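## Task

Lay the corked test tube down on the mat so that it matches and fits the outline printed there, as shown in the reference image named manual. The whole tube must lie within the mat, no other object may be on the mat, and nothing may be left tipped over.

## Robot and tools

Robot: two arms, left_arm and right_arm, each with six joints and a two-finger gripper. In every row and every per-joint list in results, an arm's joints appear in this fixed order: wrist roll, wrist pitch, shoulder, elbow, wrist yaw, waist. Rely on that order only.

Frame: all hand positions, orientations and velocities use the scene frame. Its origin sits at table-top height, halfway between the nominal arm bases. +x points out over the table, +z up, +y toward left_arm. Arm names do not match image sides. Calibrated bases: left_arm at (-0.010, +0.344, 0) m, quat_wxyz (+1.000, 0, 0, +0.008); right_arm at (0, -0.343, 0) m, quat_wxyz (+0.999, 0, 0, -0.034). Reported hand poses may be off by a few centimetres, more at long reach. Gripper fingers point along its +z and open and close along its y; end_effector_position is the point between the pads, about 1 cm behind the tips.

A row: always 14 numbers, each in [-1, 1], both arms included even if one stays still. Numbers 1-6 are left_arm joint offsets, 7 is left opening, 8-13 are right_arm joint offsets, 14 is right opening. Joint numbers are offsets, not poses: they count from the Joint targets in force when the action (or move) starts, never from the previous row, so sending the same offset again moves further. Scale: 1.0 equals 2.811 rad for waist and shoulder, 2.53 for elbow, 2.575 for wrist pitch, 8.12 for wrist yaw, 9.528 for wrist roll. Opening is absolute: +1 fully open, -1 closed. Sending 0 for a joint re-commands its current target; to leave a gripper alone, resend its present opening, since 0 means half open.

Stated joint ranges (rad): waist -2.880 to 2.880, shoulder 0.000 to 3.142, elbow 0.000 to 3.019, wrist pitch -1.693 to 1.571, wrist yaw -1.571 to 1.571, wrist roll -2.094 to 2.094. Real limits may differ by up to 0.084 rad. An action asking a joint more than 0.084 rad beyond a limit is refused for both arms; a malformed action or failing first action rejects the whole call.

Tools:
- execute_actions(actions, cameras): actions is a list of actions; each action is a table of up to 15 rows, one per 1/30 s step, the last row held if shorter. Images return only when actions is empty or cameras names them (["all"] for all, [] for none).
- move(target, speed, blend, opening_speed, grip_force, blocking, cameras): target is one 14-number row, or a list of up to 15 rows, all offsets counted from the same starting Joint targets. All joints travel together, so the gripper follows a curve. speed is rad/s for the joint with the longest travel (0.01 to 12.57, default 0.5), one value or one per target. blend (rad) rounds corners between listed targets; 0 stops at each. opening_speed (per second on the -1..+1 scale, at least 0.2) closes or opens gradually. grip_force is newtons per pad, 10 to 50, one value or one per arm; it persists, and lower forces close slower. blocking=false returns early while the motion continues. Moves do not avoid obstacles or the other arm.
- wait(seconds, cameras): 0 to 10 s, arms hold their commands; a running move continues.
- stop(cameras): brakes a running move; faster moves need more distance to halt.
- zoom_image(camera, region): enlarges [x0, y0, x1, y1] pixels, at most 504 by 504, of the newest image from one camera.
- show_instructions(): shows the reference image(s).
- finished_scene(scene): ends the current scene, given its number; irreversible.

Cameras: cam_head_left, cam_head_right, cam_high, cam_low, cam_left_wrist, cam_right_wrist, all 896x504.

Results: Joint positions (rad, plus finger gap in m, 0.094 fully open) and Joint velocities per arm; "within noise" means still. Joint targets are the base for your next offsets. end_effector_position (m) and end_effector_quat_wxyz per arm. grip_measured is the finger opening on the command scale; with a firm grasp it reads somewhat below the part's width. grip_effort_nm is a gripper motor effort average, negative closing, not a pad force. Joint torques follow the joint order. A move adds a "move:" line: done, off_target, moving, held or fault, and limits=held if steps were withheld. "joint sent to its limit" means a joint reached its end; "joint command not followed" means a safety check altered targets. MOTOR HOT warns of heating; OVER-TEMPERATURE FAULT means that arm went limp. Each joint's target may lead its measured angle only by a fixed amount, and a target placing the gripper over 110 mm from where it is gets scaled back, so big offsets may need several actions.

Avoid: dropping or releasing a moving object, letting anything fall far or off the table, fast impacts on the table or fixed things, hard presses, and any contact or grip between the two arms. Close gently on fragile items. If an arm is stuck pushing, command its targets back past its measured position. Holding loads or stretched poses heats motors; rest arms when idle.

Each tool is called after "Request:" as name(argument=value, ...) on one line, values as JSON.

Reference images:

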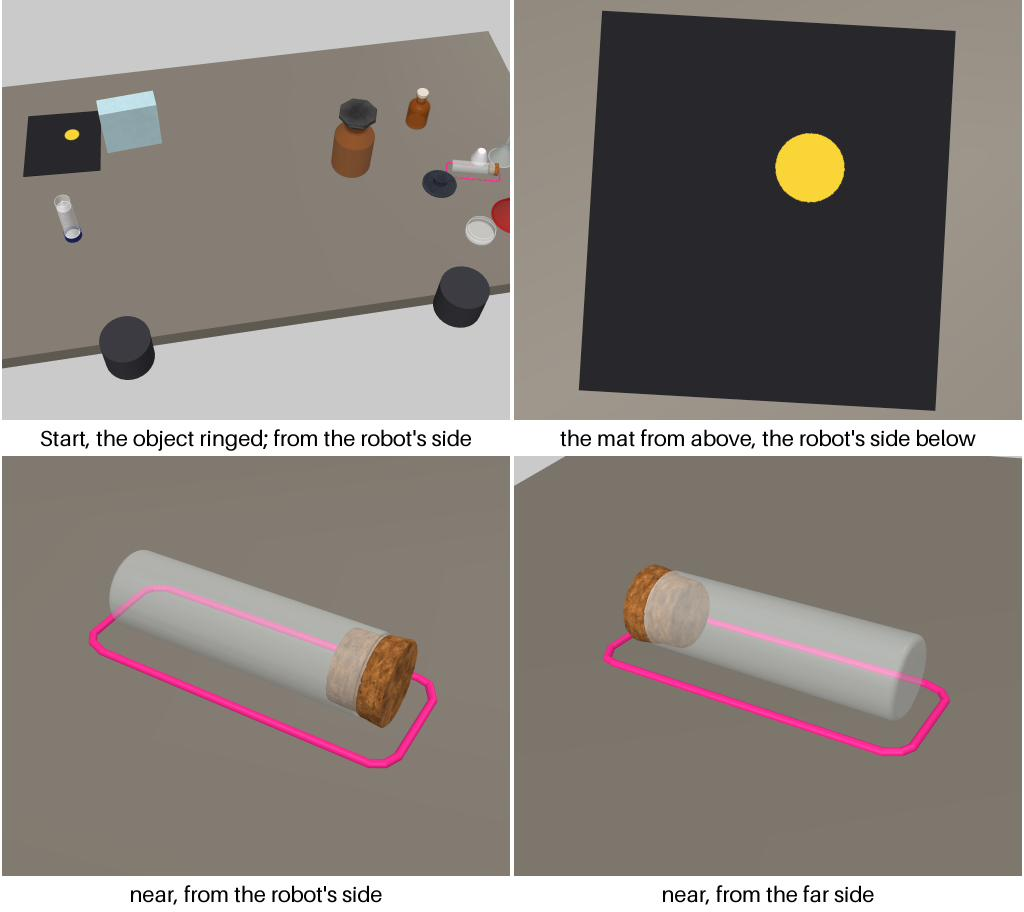

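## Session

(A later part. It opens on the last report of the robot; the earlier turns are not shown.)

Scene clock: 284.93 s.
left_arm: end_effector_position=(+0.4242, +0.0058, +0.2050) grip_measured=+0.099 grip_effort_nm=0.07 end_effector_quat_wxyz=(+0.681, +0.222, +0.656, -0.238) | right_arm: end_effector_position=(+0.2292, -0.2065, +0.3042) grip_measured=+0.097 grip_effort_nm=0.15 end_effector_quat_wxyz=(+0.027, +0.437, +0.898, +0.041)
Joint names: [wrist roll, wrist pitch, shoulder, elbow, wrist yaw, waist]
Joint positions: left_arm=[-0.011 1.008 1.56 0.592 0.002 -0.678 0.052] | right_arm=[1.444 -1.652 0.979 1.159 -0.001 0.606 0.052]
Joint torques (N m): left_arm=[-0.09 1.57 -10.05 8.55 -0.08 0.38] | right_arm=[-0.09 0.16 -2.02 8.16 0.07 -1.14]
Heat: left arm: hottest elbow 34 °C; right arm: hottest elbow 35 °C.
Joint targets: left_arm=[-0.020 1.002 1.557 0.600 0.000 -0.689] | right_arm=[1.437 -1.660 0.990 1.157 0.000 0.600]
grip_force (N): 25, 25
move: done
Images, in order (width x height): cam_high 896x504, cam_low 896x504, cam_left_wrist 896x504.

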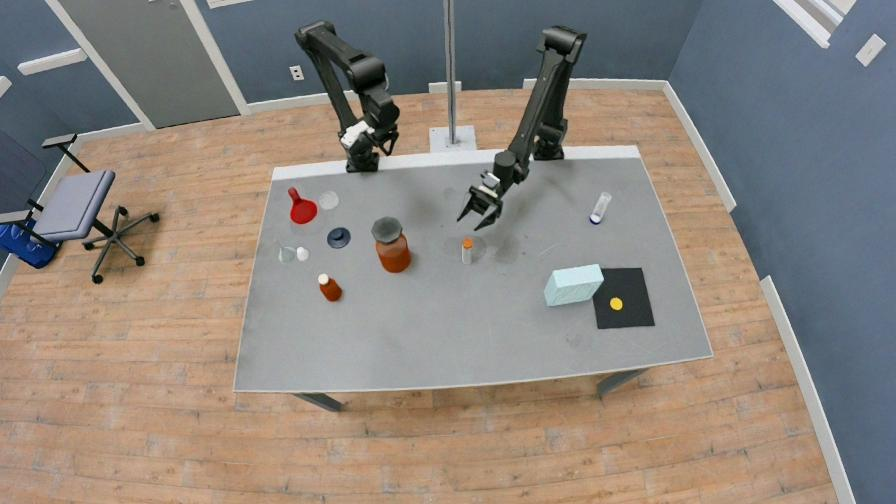

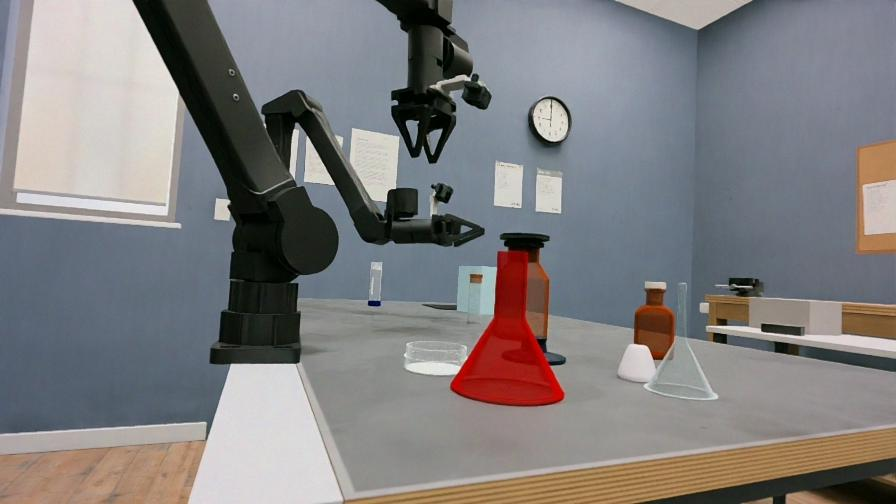

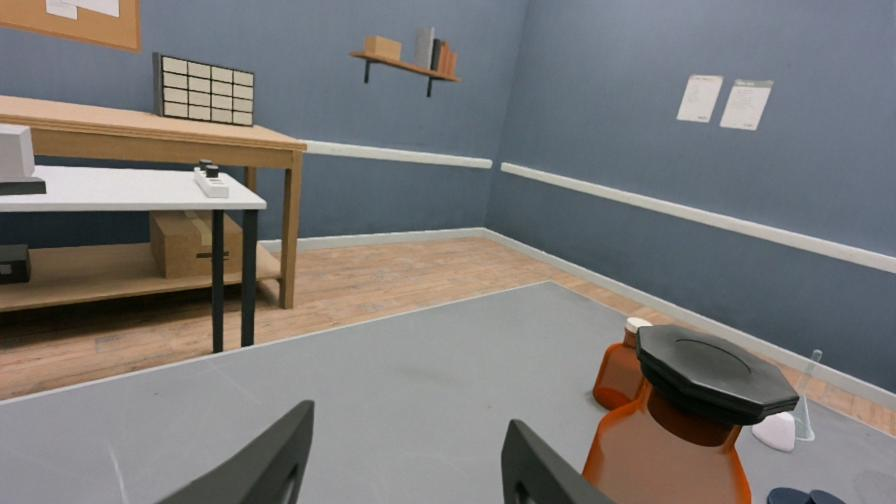

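Request:
move(target=[0,-0.9843,0.0772,0.4688,0,0,0.17, 0,0,0,0,0,0,0.1], speed=1.2, cameras=["cam_left_wrist", "cam_low"])

Request:
zoom_image(camera="cam_left_wrist", region=[300, 200, 560, 460])

Scene clock: 292.57 s.
left_arm: end_effector_position=(+0.4215, +0.0080, +0.2277) grip_measured=+0.168 grip_effort_nm=0.08 end_effector_quat_wxyz=(+0.005, +0.319, +0.948, -0.003) | right_arm: end_effector_position=(+0.2292, -0.2065, +0.3042) grip_measured=+0.097 grip_effort_nm=0.15 end_effector_quat_wxyz=(+0.027, +0.437, +0.898, +0.041)
Joint names: [wrist roll, wrist pitch, shoulder, elbow, wrist yaw, waist]
Joint positions: left_arm=[-0.011 -1.525 1.767 1.732 0.002 -0.678 0.055] | right_arm=[1.444 -1.652 0.979 1.159 -0.001 0.606 0.052]
Joint torques (N m): left_arm=[-0.11 -0.18 -15.21 15.61 -0.07 0.56] | right_arm=[-0.1 0.17 -2.43 8.21 0.09 -1.38]
Heat: left arm: hottest elbow 34 °C; right arm: hottest elbow 35 °C.
Joint targets: left_arm=[-0.020 -1.532 1.774 1.786 0.000 -0.689] | right_arm=[1.437 -1.660 0.990 1.157 0.000 0.600]
grip_force (N): 25, 25
move: off_target (left_arm); left_arm: the elbow is farthest, 0.054 rad from its target
Images, in order (width x height): cam_low 896x504, cam_left_wrist 896x504.

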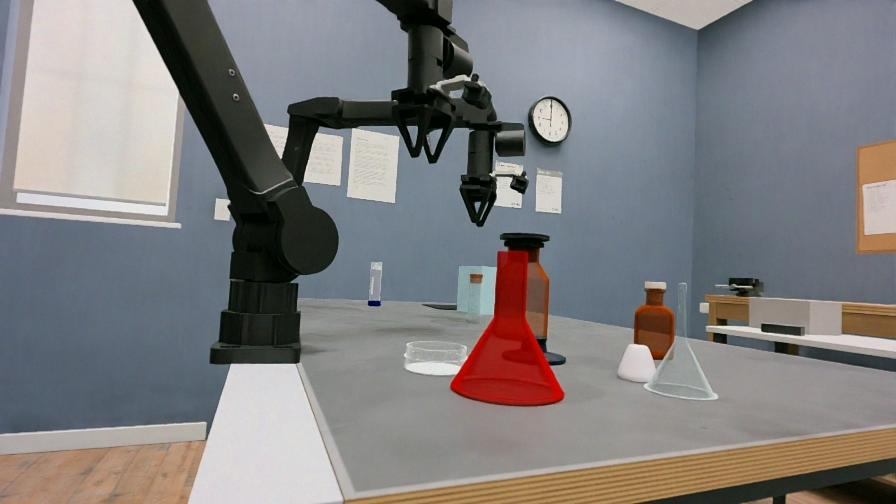

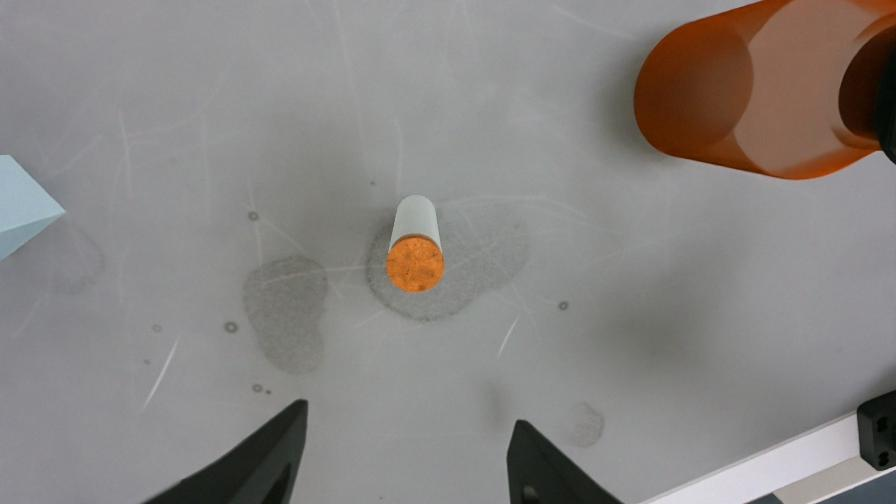

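Scaled by 1.938 from the camera's 896x504 image, which has a finer 1280x720 frame.

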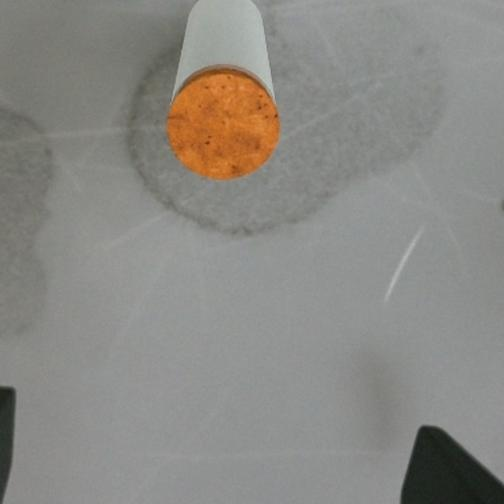

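Request:
move(target=[[0,0.0757,0.0091,-0.0814,0,0.0103,0.17, 0,0,0,0,0,0,0.1],[0,0.1363,0.027,-0.1233,0,0.0103,0.17, 0,0,0,0,0,0,0.1]], speed=[0.3,0.2], blend=[0.02,0], cameras=["cam_left_wrist", "cam_low", "cam_high"])

Request:
zoom_image(camera="cam_low", region=[420, 200, 520, 330])

Scene clock: 311.37 s.
left_arm: end_effector_position=(+0.4246, +0.0108, +0.0884) grip_measured=+0.168 grip_effort_nm=0.08 end_effector_quat_wxyz=(+0.002, +0.316, +0.949, -0.002) | right_arm: end_effector_position=(+0.2292, -0.2065, +0.3042) grip_measured=+0.097 grip_effort_nm=0.15 end_effector_quat_wxyz=(+0.027, +0.437, +0.898, +0.041)
Joint names: [wrist roll, wrist pitch, shoulder, elbow, wrist yaw, waist]
Joint positions: left_arm=[-0.011 -1.191 1.848 1.473 0.002 -0.67 0.055] | right_arm=[1.444 -1.652 0.979 1.159 -0.001 0.606 0.052]
Joint torques (N m): left_arm=[-0.09 0.59 -16.09 10.17 -0.05 2.37] | right_arm=[-0.08 0.12 -2.32 8.18 0.06 -1.44]
Heat: left arm: hottest elbow 35 °C; right arm: hottest elbow 35 °C.
Joint targets: left_arm=[-0.020 -1.181 1.850 1.474 0.000 -0.660] | right_arm=[1.437 -1.660 0.990 1.157 0.000 0.600]
grip_force (N): 25, 25
move: done
Images, in order (width x height): cam_high 896x504, cam_low 896x504, cam_left_wrist 896x504.

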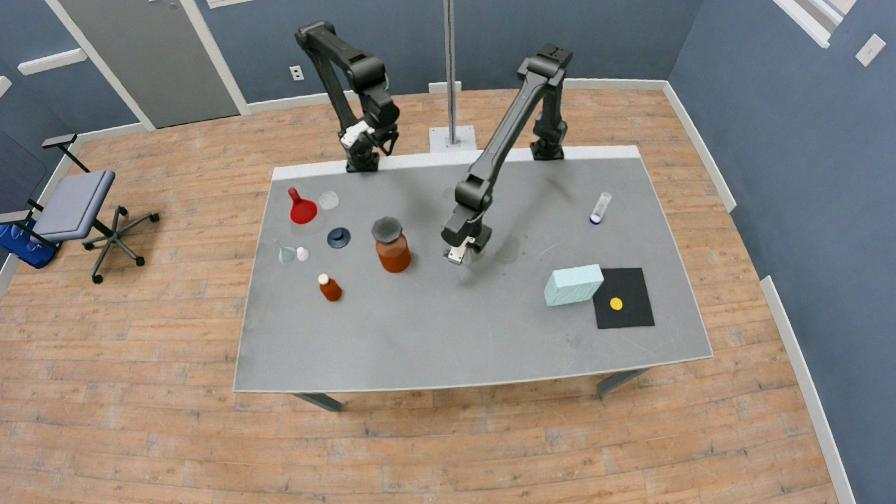

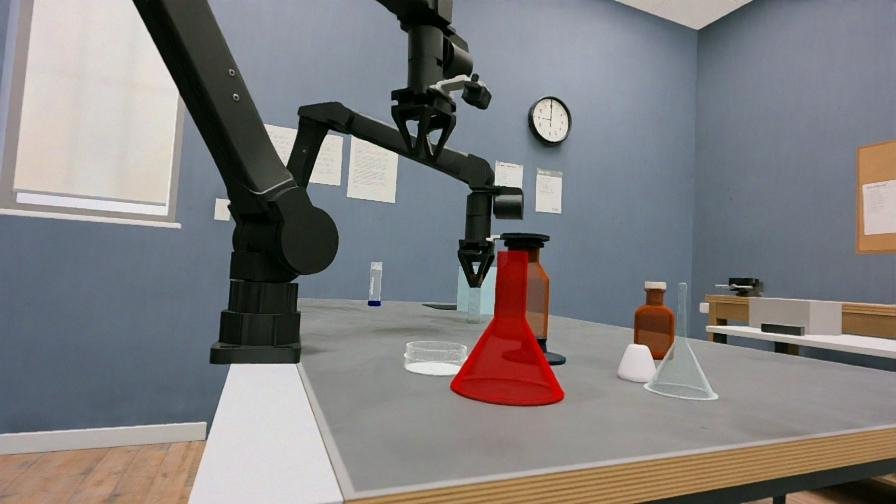

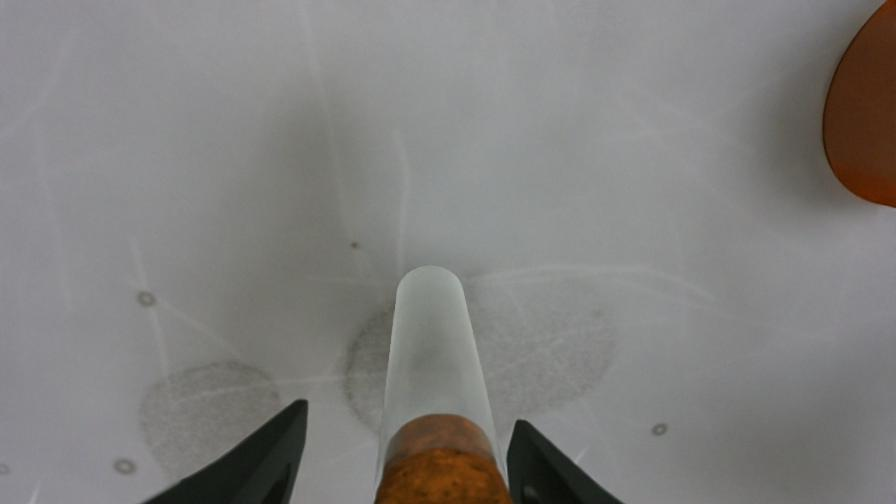

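Scaled by 3.877 from the camera's 896x504 image, which has a finer 1280x720 frame.

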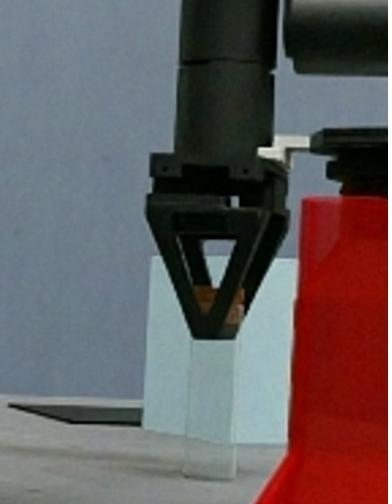

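Request:
move(target=[[0,0,0,0,0,-0.0121,0.17, 0,0,0,0,0,0,0.1]], speed=0.1, cameras=["cam_left_wrist"])

Scene clock: 320.53 s.
left_arm: end_effector_position=(+0.4195, +0.0042, +0.0884) grip_measured=+0.168 grip_effort_nm=0.08 end_effector_quat_wxyz=(+0.002, +0.323, +0.946, -0.002) | right_arm: end_effector_position=(+0.2292, -0.2065, +0.3042) grip_measured=+0.097 grip_effort_nm=0.15 end_effector_quat_wxyz=(+0.027, +0.437, +0.898, +0.041)
Joint names: [wrist roll, wrist pitch, shoulder, elbow, wrist yaw, waist]
Joint positions: left_arm=[-0.011 -1.191 1.848 1.473 0.002 -0.685 0.055] | right_arm=[1.444 -1.652 0.979 1.159 -0.001 0.606 0.052]
Joint torques (N m): left_arm=[-0.09 0.58 -16.09 10.07 -0.06 0.5] | right_arm=[-0.1 0.23 -2.61 8.13 0.06 -1.32]
Heat: left arm: hottest elbow 35 °C; right arm: hottest elbow 35 °C.
Joint targets: left_arm=[-0.020 -1.181 1.850 1.474 0.000 -0.694] | right_arm=[1.437 -1.660 0.990 1.157 0.000 0.600]
grip_force (N): 25, 25
move: done
Images, in order (width x height): cam_left_wrist 896x504.

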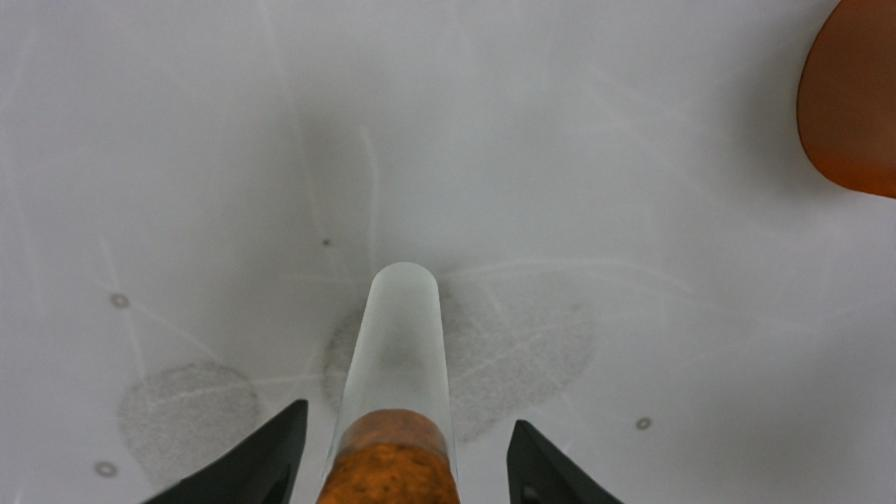

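Request:
move(target=[[0,0,0,0,0,0.0085,0.17, 0,0,0,0,0,0,0.1],[0,0,0,0,0,0.0085,-0.6, 0,0,0,0,0,0,0.1]], speed=[0.1,0.1], opening_speed=0.3, cameras=["cam_left_wrist", "cam_low"])

Request:
zoom_image(camera="cam_low", region=[420, 200, 520, 330])

Scene clock: 332.00 s.
left_arm: end_effector_position=(+0.4209, +0.0060, +0.0884) grip_measured=-0.380 grip_effort_nm=-0.58 end_effector_quat_wxyz=(+0.002, +0.321, +0.947, -0.002) | right_arm: end_effector_position=(+0.2292, -0.2065, +0.3042) grip_measured=+0.097 grip_effort_nm=0.15 end_effector_quat_wxyz=(+0.027, +0.437, +0.898, +0.041)
Joint names: [wrist roll, wrist pitch, shoulder, elbow, wrist yaw, waist]
Joint positions: left_arm=[-0.011 -1.191 1.848 1.473 0.002 -0.681 0.029] | right_arm=[1.444 -1.652 0.979 1.159 -0.001 0.606 0.052]
Joint torques (N m): left_arm=[-0.09 0.65 -15.62 10.07 -0.05 2.14] | right_arm=[-0.09 0.23 -2.55 8.2 0.06 -1.61]
Heat: left arm: hottest elbow 35 °C; right arm: hottest elbow 35 °C.
Joint targets: left_arm=[-0.020 -1.181 1.850 1.474 0.000 -0.670] | right_arm=[1.437 -1.660 0.990 1.157 0.000 0.600]
grip_force (N): 25, 25
move: done
Images, in order (width x height): cam_low 896x504, cam_left_wrist 896x504.

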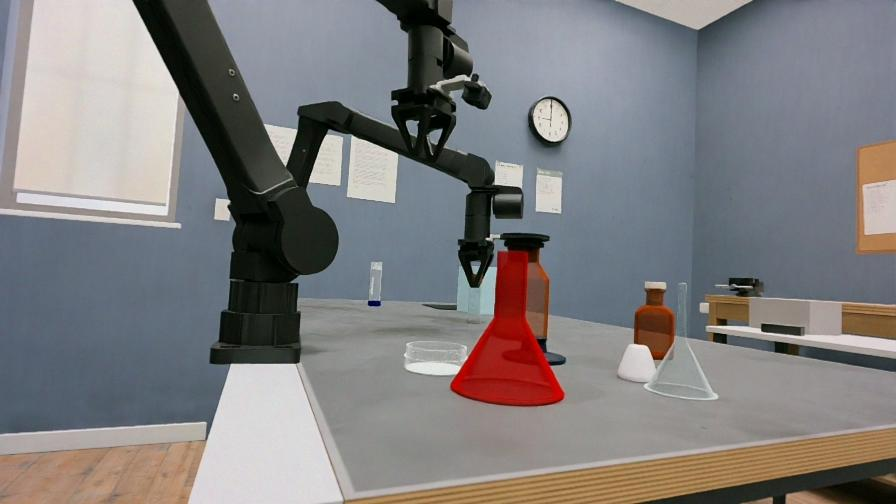

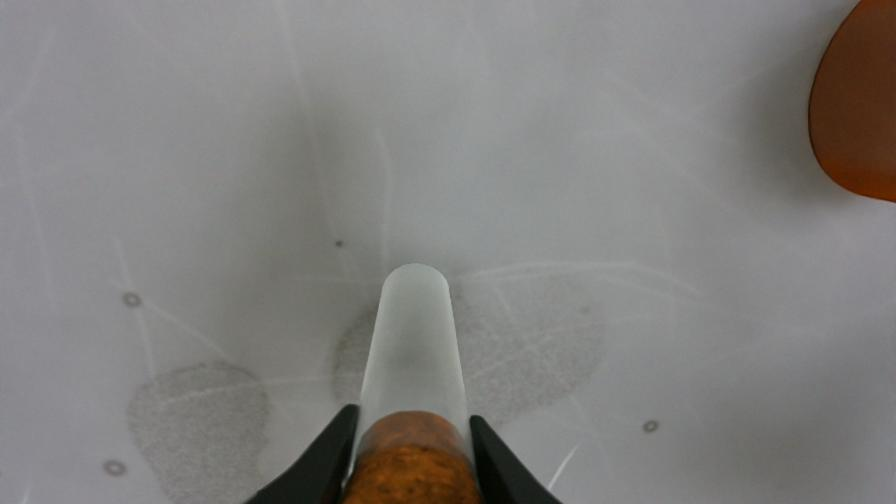

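Scaled by 3.877 from the camera's 896x504 image, which has a finer 1280x720 frame.

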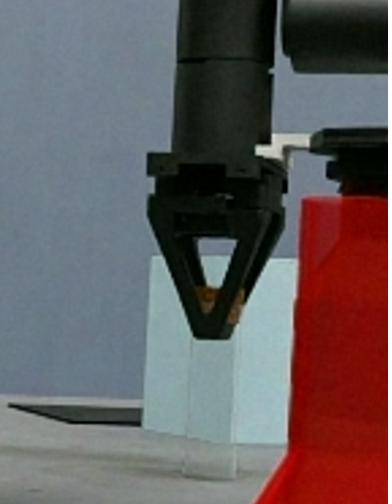

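Request:
move(target=[[0,0,0,0.0178,0,0,-0.6, 0,0,0,0,0,0,0.1],[0,-0.1662,-0.0295,0.1506,0,0,-0.6, 0,0,0,0,0,0,0.1],[0,-0.1821,0.0067,0.2059,0,0.2839,-0.6, 0,0,0,0,0,0,0.1],[0,-0.1169,0.058,0.1822,0,0.2839,-0.6, 0,0,0,0,0,0,0.1]], speed=[0.2,0.4,0.6,0.3], blend=[0,0.06,0.04,0], cameras=["cam_left_wrist", "cam_low", "cam_high", "cam_head_right"])

Request:
zoom_image(camera="cam_left_wrist", region=[270, 180, 600, 504])

Request:
zoom_image(camera="cam_high", region=[520, 200, 680, 350])

Request:
zoom_image(camera="cam_head_right", region=[320, 160, 450, 250])

Scene clock: 350.43 s.
left_arm: end_effector_position=(+0.6085, +0.4381, +0.1564) grip_measured=-0.380 grip_effort_nm=-0.58 end_effector_quat_wxyz=(-0.008, -0.081, +0.997, +0.000) | right_arm: end_effector_position=(+0.2292, -0.2065, +0.3042) grip_measured=+0.097 grip_effort_nm=0.15 end_effector_quat_wxyz=(+0.027, +0.437, +0.898, +0.041)
Joint names: [wrist roll, wrist pitch, shoulder, elbow, wrist yaw, waist]
Joint positions: left_arm=[-0.011 -1.492 2.025 1.93 -0.001 0.135 0.029] | right_arm=[1.444 -1.652 0.979 1.159 -0.001 0.606 0.052]
Joint torques (N m): left_arm=[-0.08 0.46 -20.31 10.97 0.02 1.49] | right_arm=[-0.07 0.16 -2.73 8.2 0.06 -1.44]
Heat: left arm: hottest elbow 36 °C; right arm: hottest elbow 35 °C.
Joint targets: left_arm=[-0.020 -1.482 2.013 1.935 0.000 0.129] | right_arm=[1.437 -1.660 0.990 1.157 0.000 0.600]
grip_force (N): 25, 25
move: done
Images, in order (width x height): cam_head_right 896x504, cam_high 896x504, cam_low 896x504, cam_left_wrist 896x504.

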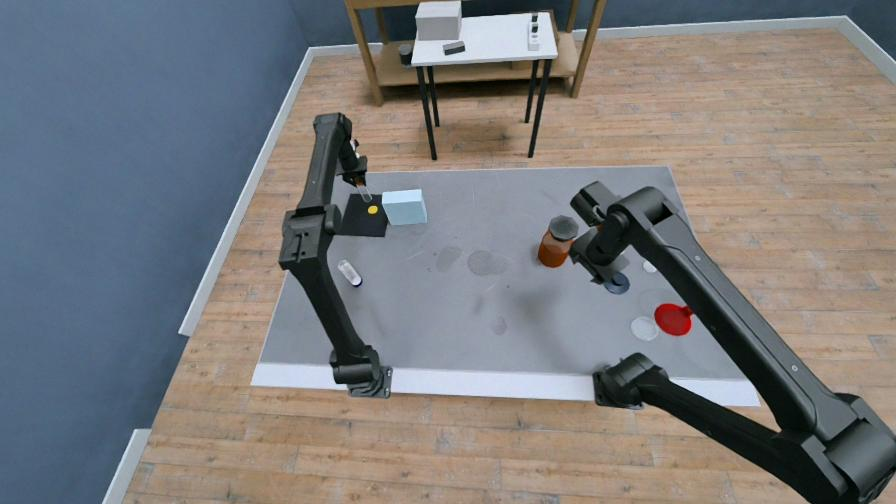

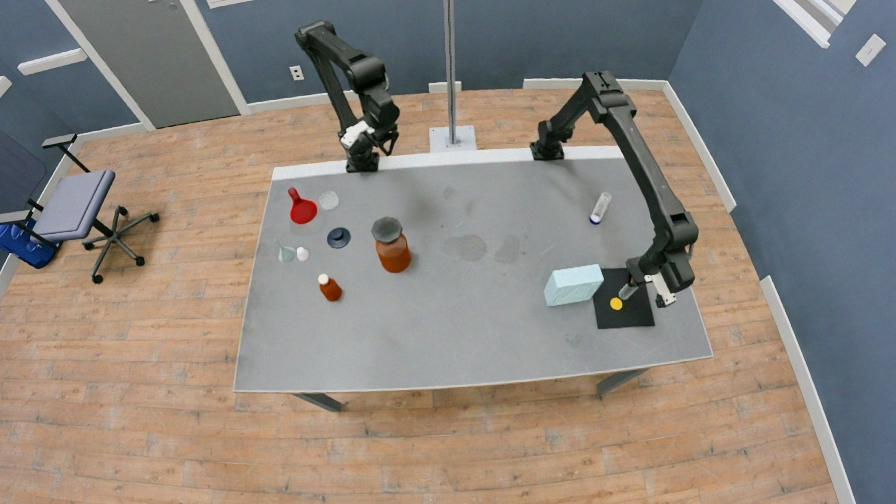

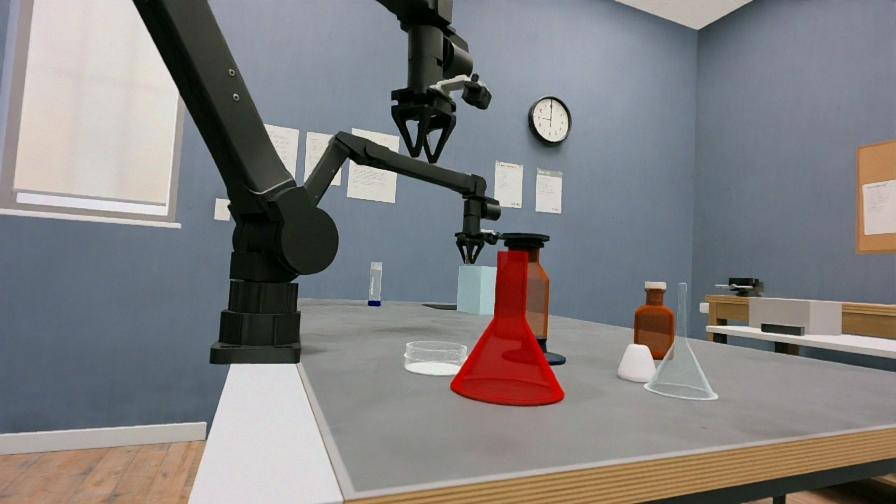

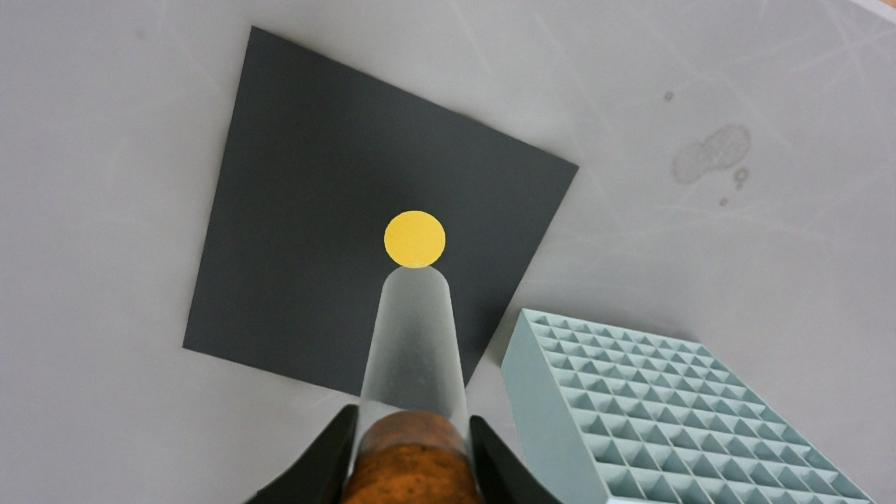

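Scaled by 1.527 from the camera's 896x504 image, which has a finer 1280x720 frame.

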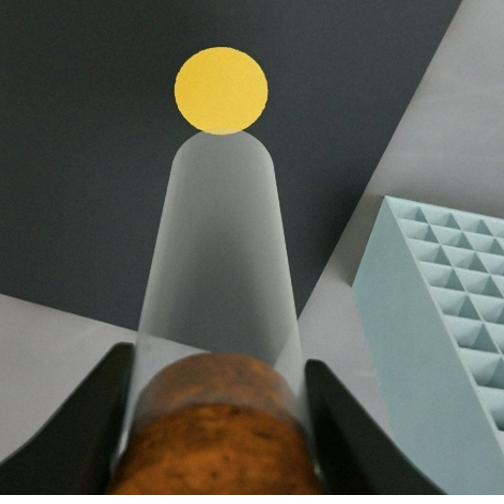

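Scaled by 3.150 from the camera's 896x504 image, which has a finer 1280x720 frame.

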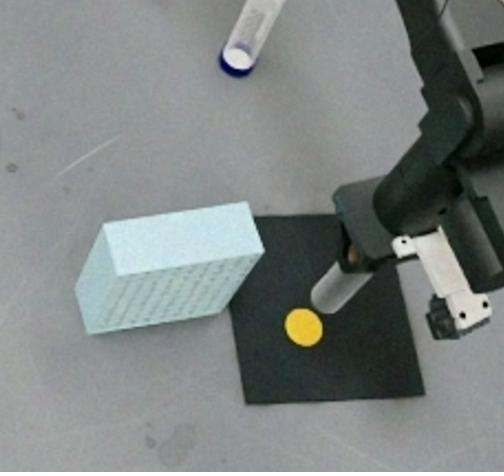

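Scaled by 3.877 from the camera's 896x504 image, which has a finer 1280x720 frame.

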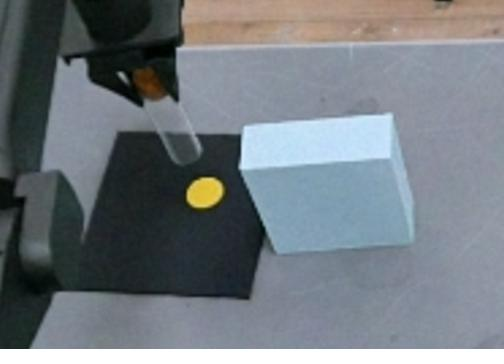

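Request:
move(target=[0,0.0649,0.006,-0.051,0,0.006,-0.6, 0,0,0,0,0,0,0.1], speed=0.12, cameras=["cam_left_wrist", "cam_low", "cam_high", "cam_head_right"])

Request:
zoom_image(camera="cam_left_wrist", region=[300, 220, 540, 460])

Request:
zoom_image(camera="cam_high", region=[560, 240, 670, 350])

Request:
zoom_image(camera="cam_head_right", region=[330, 170, 430, 250])

Scene clock: 374.70 s.
left_arm: end_effector_position=(+0.6115, +0.4385, +0.1097) grip_measured=-0.380 grip_effort_nm=-0.58 end_effector_quat_wxyz=(+0.013, -0.081, +0.997, +0.001) | right_arm: end_effector_position=(+0.2292, -0.2065, +0.3042) grip_measured=+0.097 grip_effort_nm=0.15 end_effector_quat_wxyz=(+0.027, +0.437, +0.898, +0.041)
Joint names: [wrist roll, wrist pitch, shoulder, elbow, wrist yaw, waist]
Joint positions: left_arm=[-0.011 -1.325 2.025 1.806 -0.001 0.135 0.029] | right_arm=[1.444 -1.652 0.979 1.159 -0.001 0.606 0.052]
Joint torques (N m): left_arm=[-0.1 0.62 -18.55 10.41 0.05 2.08] | right_arm=[-0.08 0.09 -2.55 8.17 0.06 -1.08]
Heat: left arm: hottest elbow 35 °C; right arm: hottest elbow 35 °C.
Joint targets: left_arm=[-0.020 -1.315 2.030 1.806 0.000 0.145] | right_arm=[1.437 -1.660 0.990 1.157 0.000 0.600]
grip_force (N): 25, 25
move: done
Images, in order (width x height): cam_head_right 896x504, cam_high 896x504, cam_low 896x504, cam_left_wrist 896x504.

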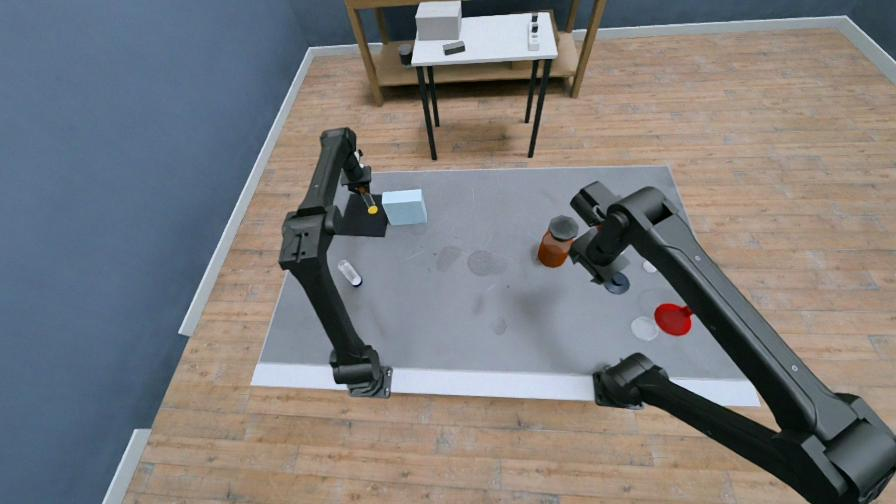

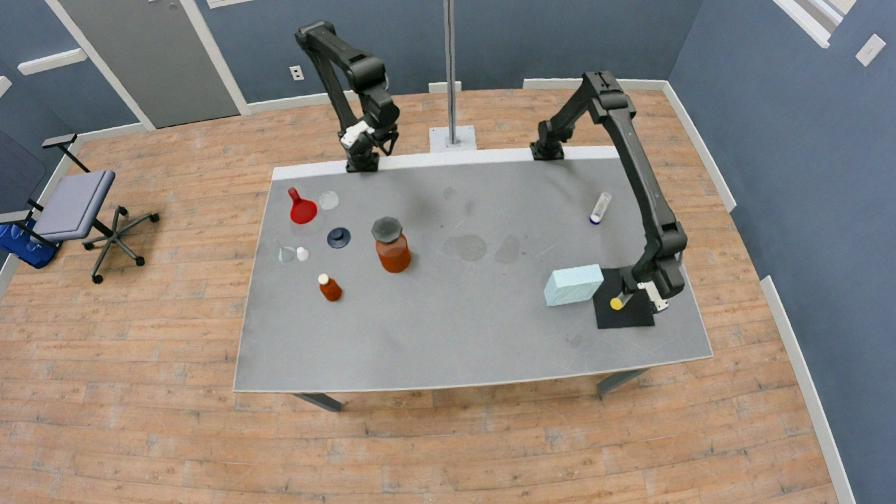

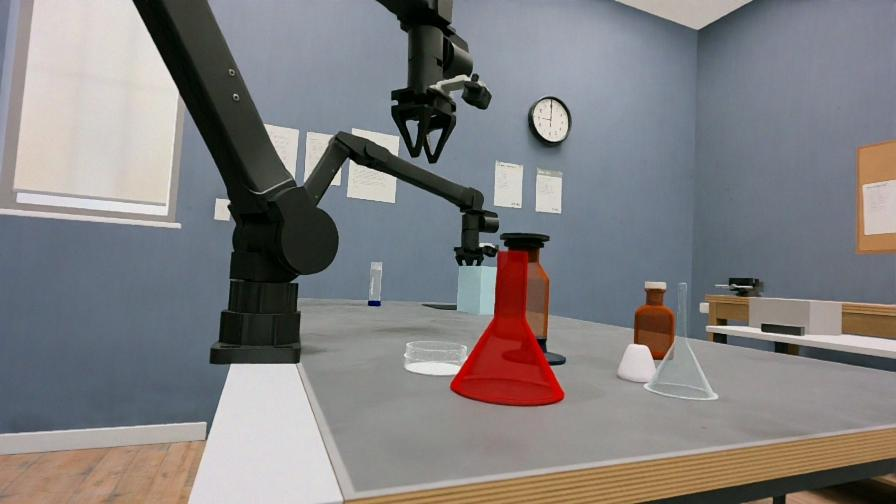

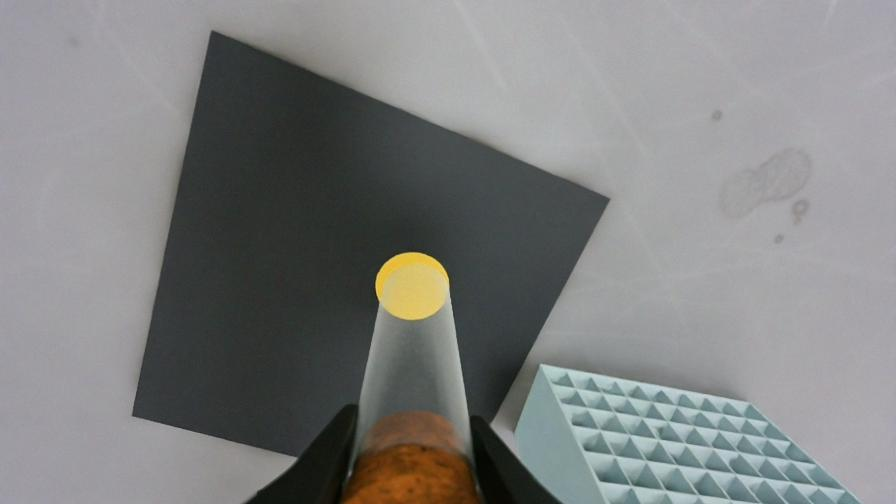

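Scaled by 2.100 from the camera's 896x504 image, which has a finer 1280x720 frame.

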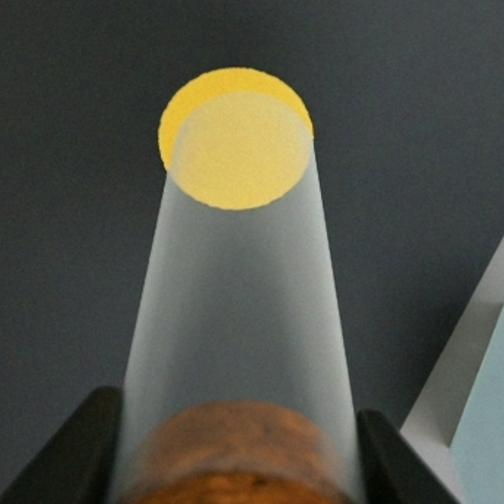

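Scaled by 4.582 from the camera's 896x504 image, which has a finer 1280x720 frame.

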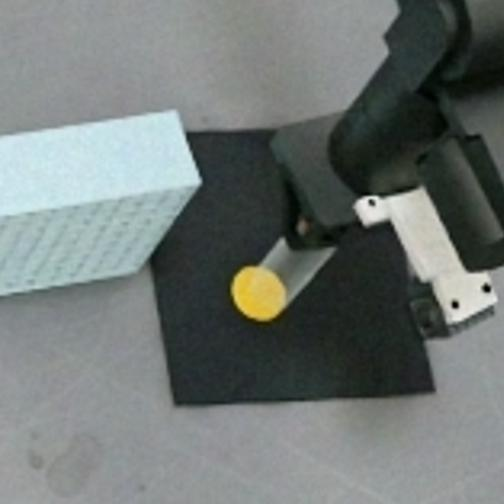

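Scaled by 5.040 from the camera's 896x504 image, which has a finer 1280x720 frame.

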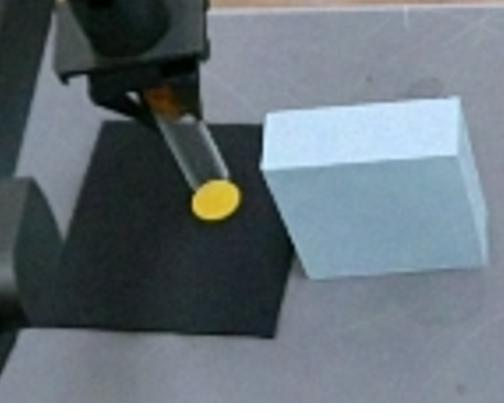

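Request:
move(target=[0,0.0043,0.0057,-0.0012,0,0.0027,-0.6, 0,0,0,0,0,0,0.1], speed=0.06, cameras=["cam_left_wrist"])

Request:
zoom_image(camera="cam_left_wrist", region=[300, 220, 540, 460])

Scene clock: 389.57 s.
left_arm: end_effector_position=(+0.6132, +0.4429, +0.1001) grip_measured=-0.380 grip_effort_nm=-0.58 end_effector_quat_wxyz=(+0.010, -0.084, +0.996, +0.001) | right_arm: end_effector_position=(+0.2292, -0.2065, +0.3042) grip_measured=+0.097 grip_effort_nm=0.15 end_effector_quat_wxyz=(+0.027, +0.437, +0.898, +0.041)
Joint names: [wrist roll, wrist pitch, shoulder, elbow, wrist yaw, waist]
Joint positions: left_arm=[-0.011 -1.314 2.041 1.806 -0.001 0.141 0.029] | right_arm=[1.444 -1.652 0.979 1.159 -0.001 0.606 0.052]
Joint torques (N m): left_arm=[-0.07 0.66 -18.2 10.09 -0.01 2.61] | right_arm=[-0.1 0.24 -2.14 8.17 0.08 -1.61]
Heat: left arm: hottest elbow 34 °C; right arm: hottest elbow 35 °C.
Joint targets: left_arm=[-0.020 -1.304 2.046 1.803 0.000 0.153] | right_arm=[1.437 -1.660 0.990 1.157 0.000 0.600]
grip_force (N): 25, 25
move: done
Images, in order (width x height): cam_left_wrist 896x504.

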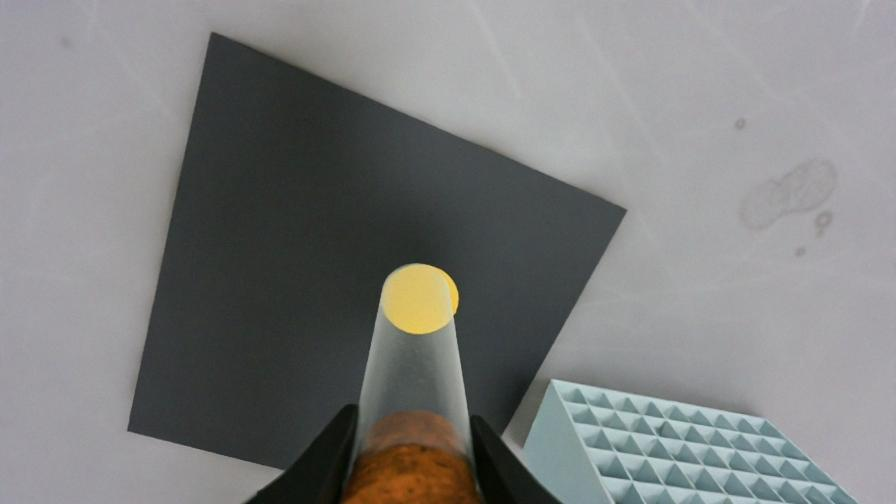

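Scaled by 2.100 from the camera's 896x504 image, which has a finer 1280x720 frame.

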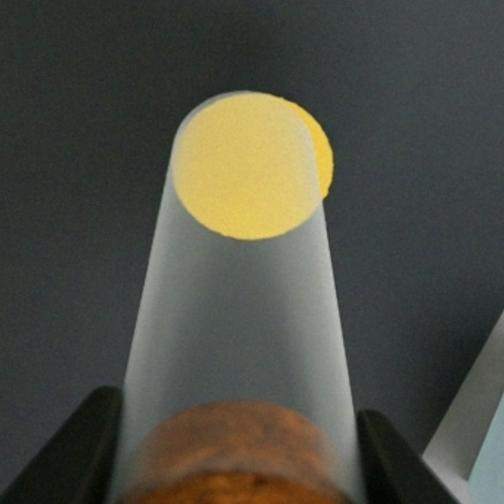

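Request:
move(target=[0,-0.0128,0.0014,0,0,-0.0085,-0.6, 0,0,0,0,0,0,0.1], speed=0.06, cameras=["cam_left_wrist"])

Request:
zoom_image(camera="cam_left_wrist", region=[300, 220, 540, 460])

Scene clock: 404.77 s.
left_arm: end_effector_position=(+0.6094, +0.4423, +0.0996) grip_measured=-0.380 grip_effort_nm=-0.58 end_effector_quat_wxyz=(+0.002, -0.084, +0.996, +0.000) | right_arm: end_effector_position=(+0.2292, -0.2065, +0.3042) grip_measured=+0.097 grip_effort_nm=0.15 end_effector_quat_wxyz=(+0.027, +0.437, +0.898, +0.041)
Joint names: [wrist roll, wrist pitch, shoulder, elbow, wrist yaw, waist]
Joint positions: left_arm=[-0.011 -1.329 2.042 1.806 -0.001 0.141 0.029] | right_arm=[1.444 -1.652 0.979 1.159 -0.001 0.606 0.052]
Joint torques (N m): left_arm=[-0.08 -0.08 -17.96 10.06 0.06 -0.15] | right_arm=[-0.12 0.32 -1.9 8.18 0.1 -1.61]
Heat: left arm: hottest elbow 34 °C; right arm: hottest elbow 35 °C.
Joint targets: left_arm=[-0.020 -1.337 2.050 1.803 0.000 0.129] | right_arm=[1.437 -1.660 0.990 1.157 0.000 0.600]
grip_force (N): 25, 25
move: done
Images, in order (width x height): cam_left_wrist 896x504.

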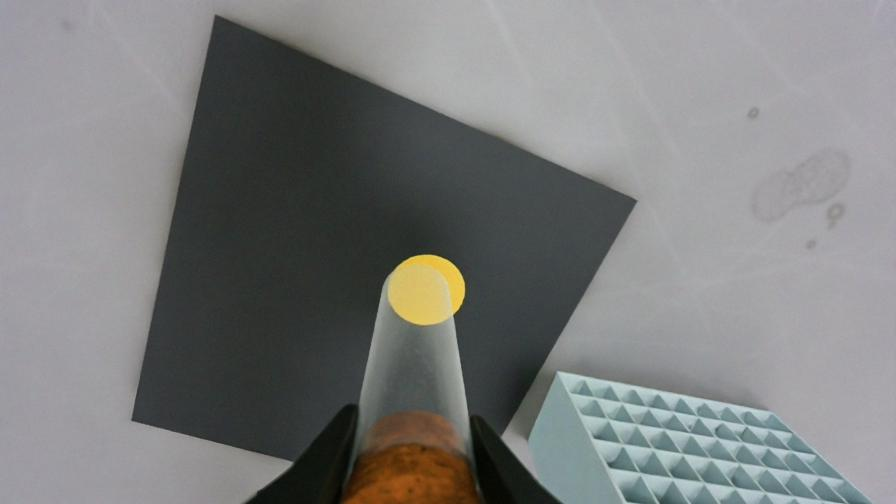

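Scaled by 2.100 from the camera's 896x504 image, which has a finer 1280x720 frame.

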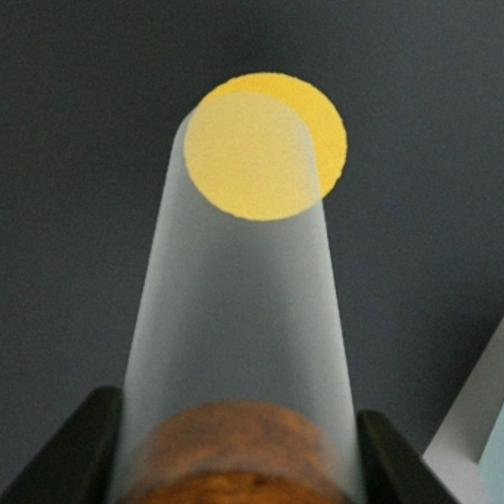

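Request:
move(target=[0,0,0,0,0,-0.003,-0.6, 0,0,0,0,0,0,0.1], speed=0.06, cameras=["cam_left_wrist"])

Request:
zoom_image(camera="cam_left_wrist", region=[300, 220, 540, 460])

Scene clock: 413.43 s.
left_arm: end_effector_position=(+0.6102, +0.4371, +0.0996) grip_measured=-0.380 grip_effort_nm=-0.58 end_effector_quat_wxyz=(+0.002, -0.080, +0.997, +0.000) | right_arm: end_effector_position=(+0.2292, -0.2065, +0.3042) grip_measured=+0.097 grip_effort_nm=0.15 end_effector_quat_wxyz=(+0.027, +0.437, +0.898, +0.041)
Joint names: [wrist roll, wrist pitch, shoulder, elbow, wrist yaw, waist]
Joint positions: left_arm=[-0.011 -1.33 2.042 1.806 -0.001 0.133 0.029] | right_arm=[1.444 -1.652 0.979 1.159 -0.001 0.606 0.052]
Joint torques (N m): left_arm=[-0.06 -0.06 -18.49 10.04 0.05 0.44] | right_arm=[-0.07 0.16 -2.37 8.17 0.07 -1.32]
Heat: left arm: hottest elbow 34 °C; right arm: hottest elbow 35 °C.
Joint targets: left_arm=[-0.020 -1.337 2.050 1.803 0.000 0.121] | right_arm=[1.437 -1.660 0.990 1.157 0.000 0.600]
grip_force (N): 25, 25
move: done
Images, in order (width x height): cam_left_wrist 896x504.

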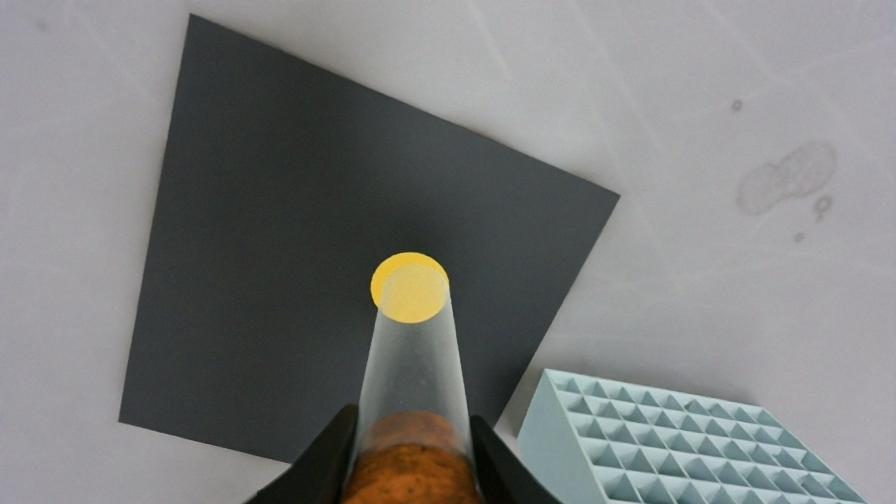

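Scaled by 2.100 from the camera's 896x504 image, which has a finer 1280x720 frame.

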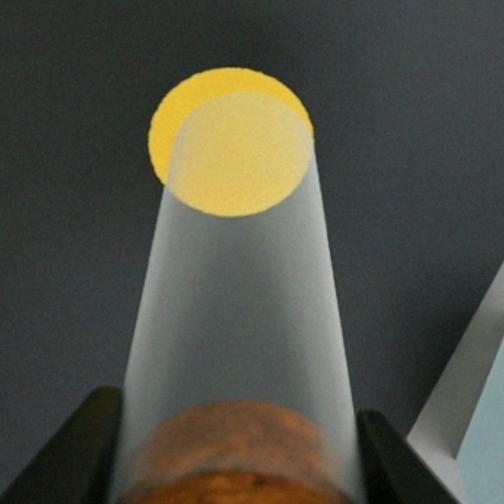

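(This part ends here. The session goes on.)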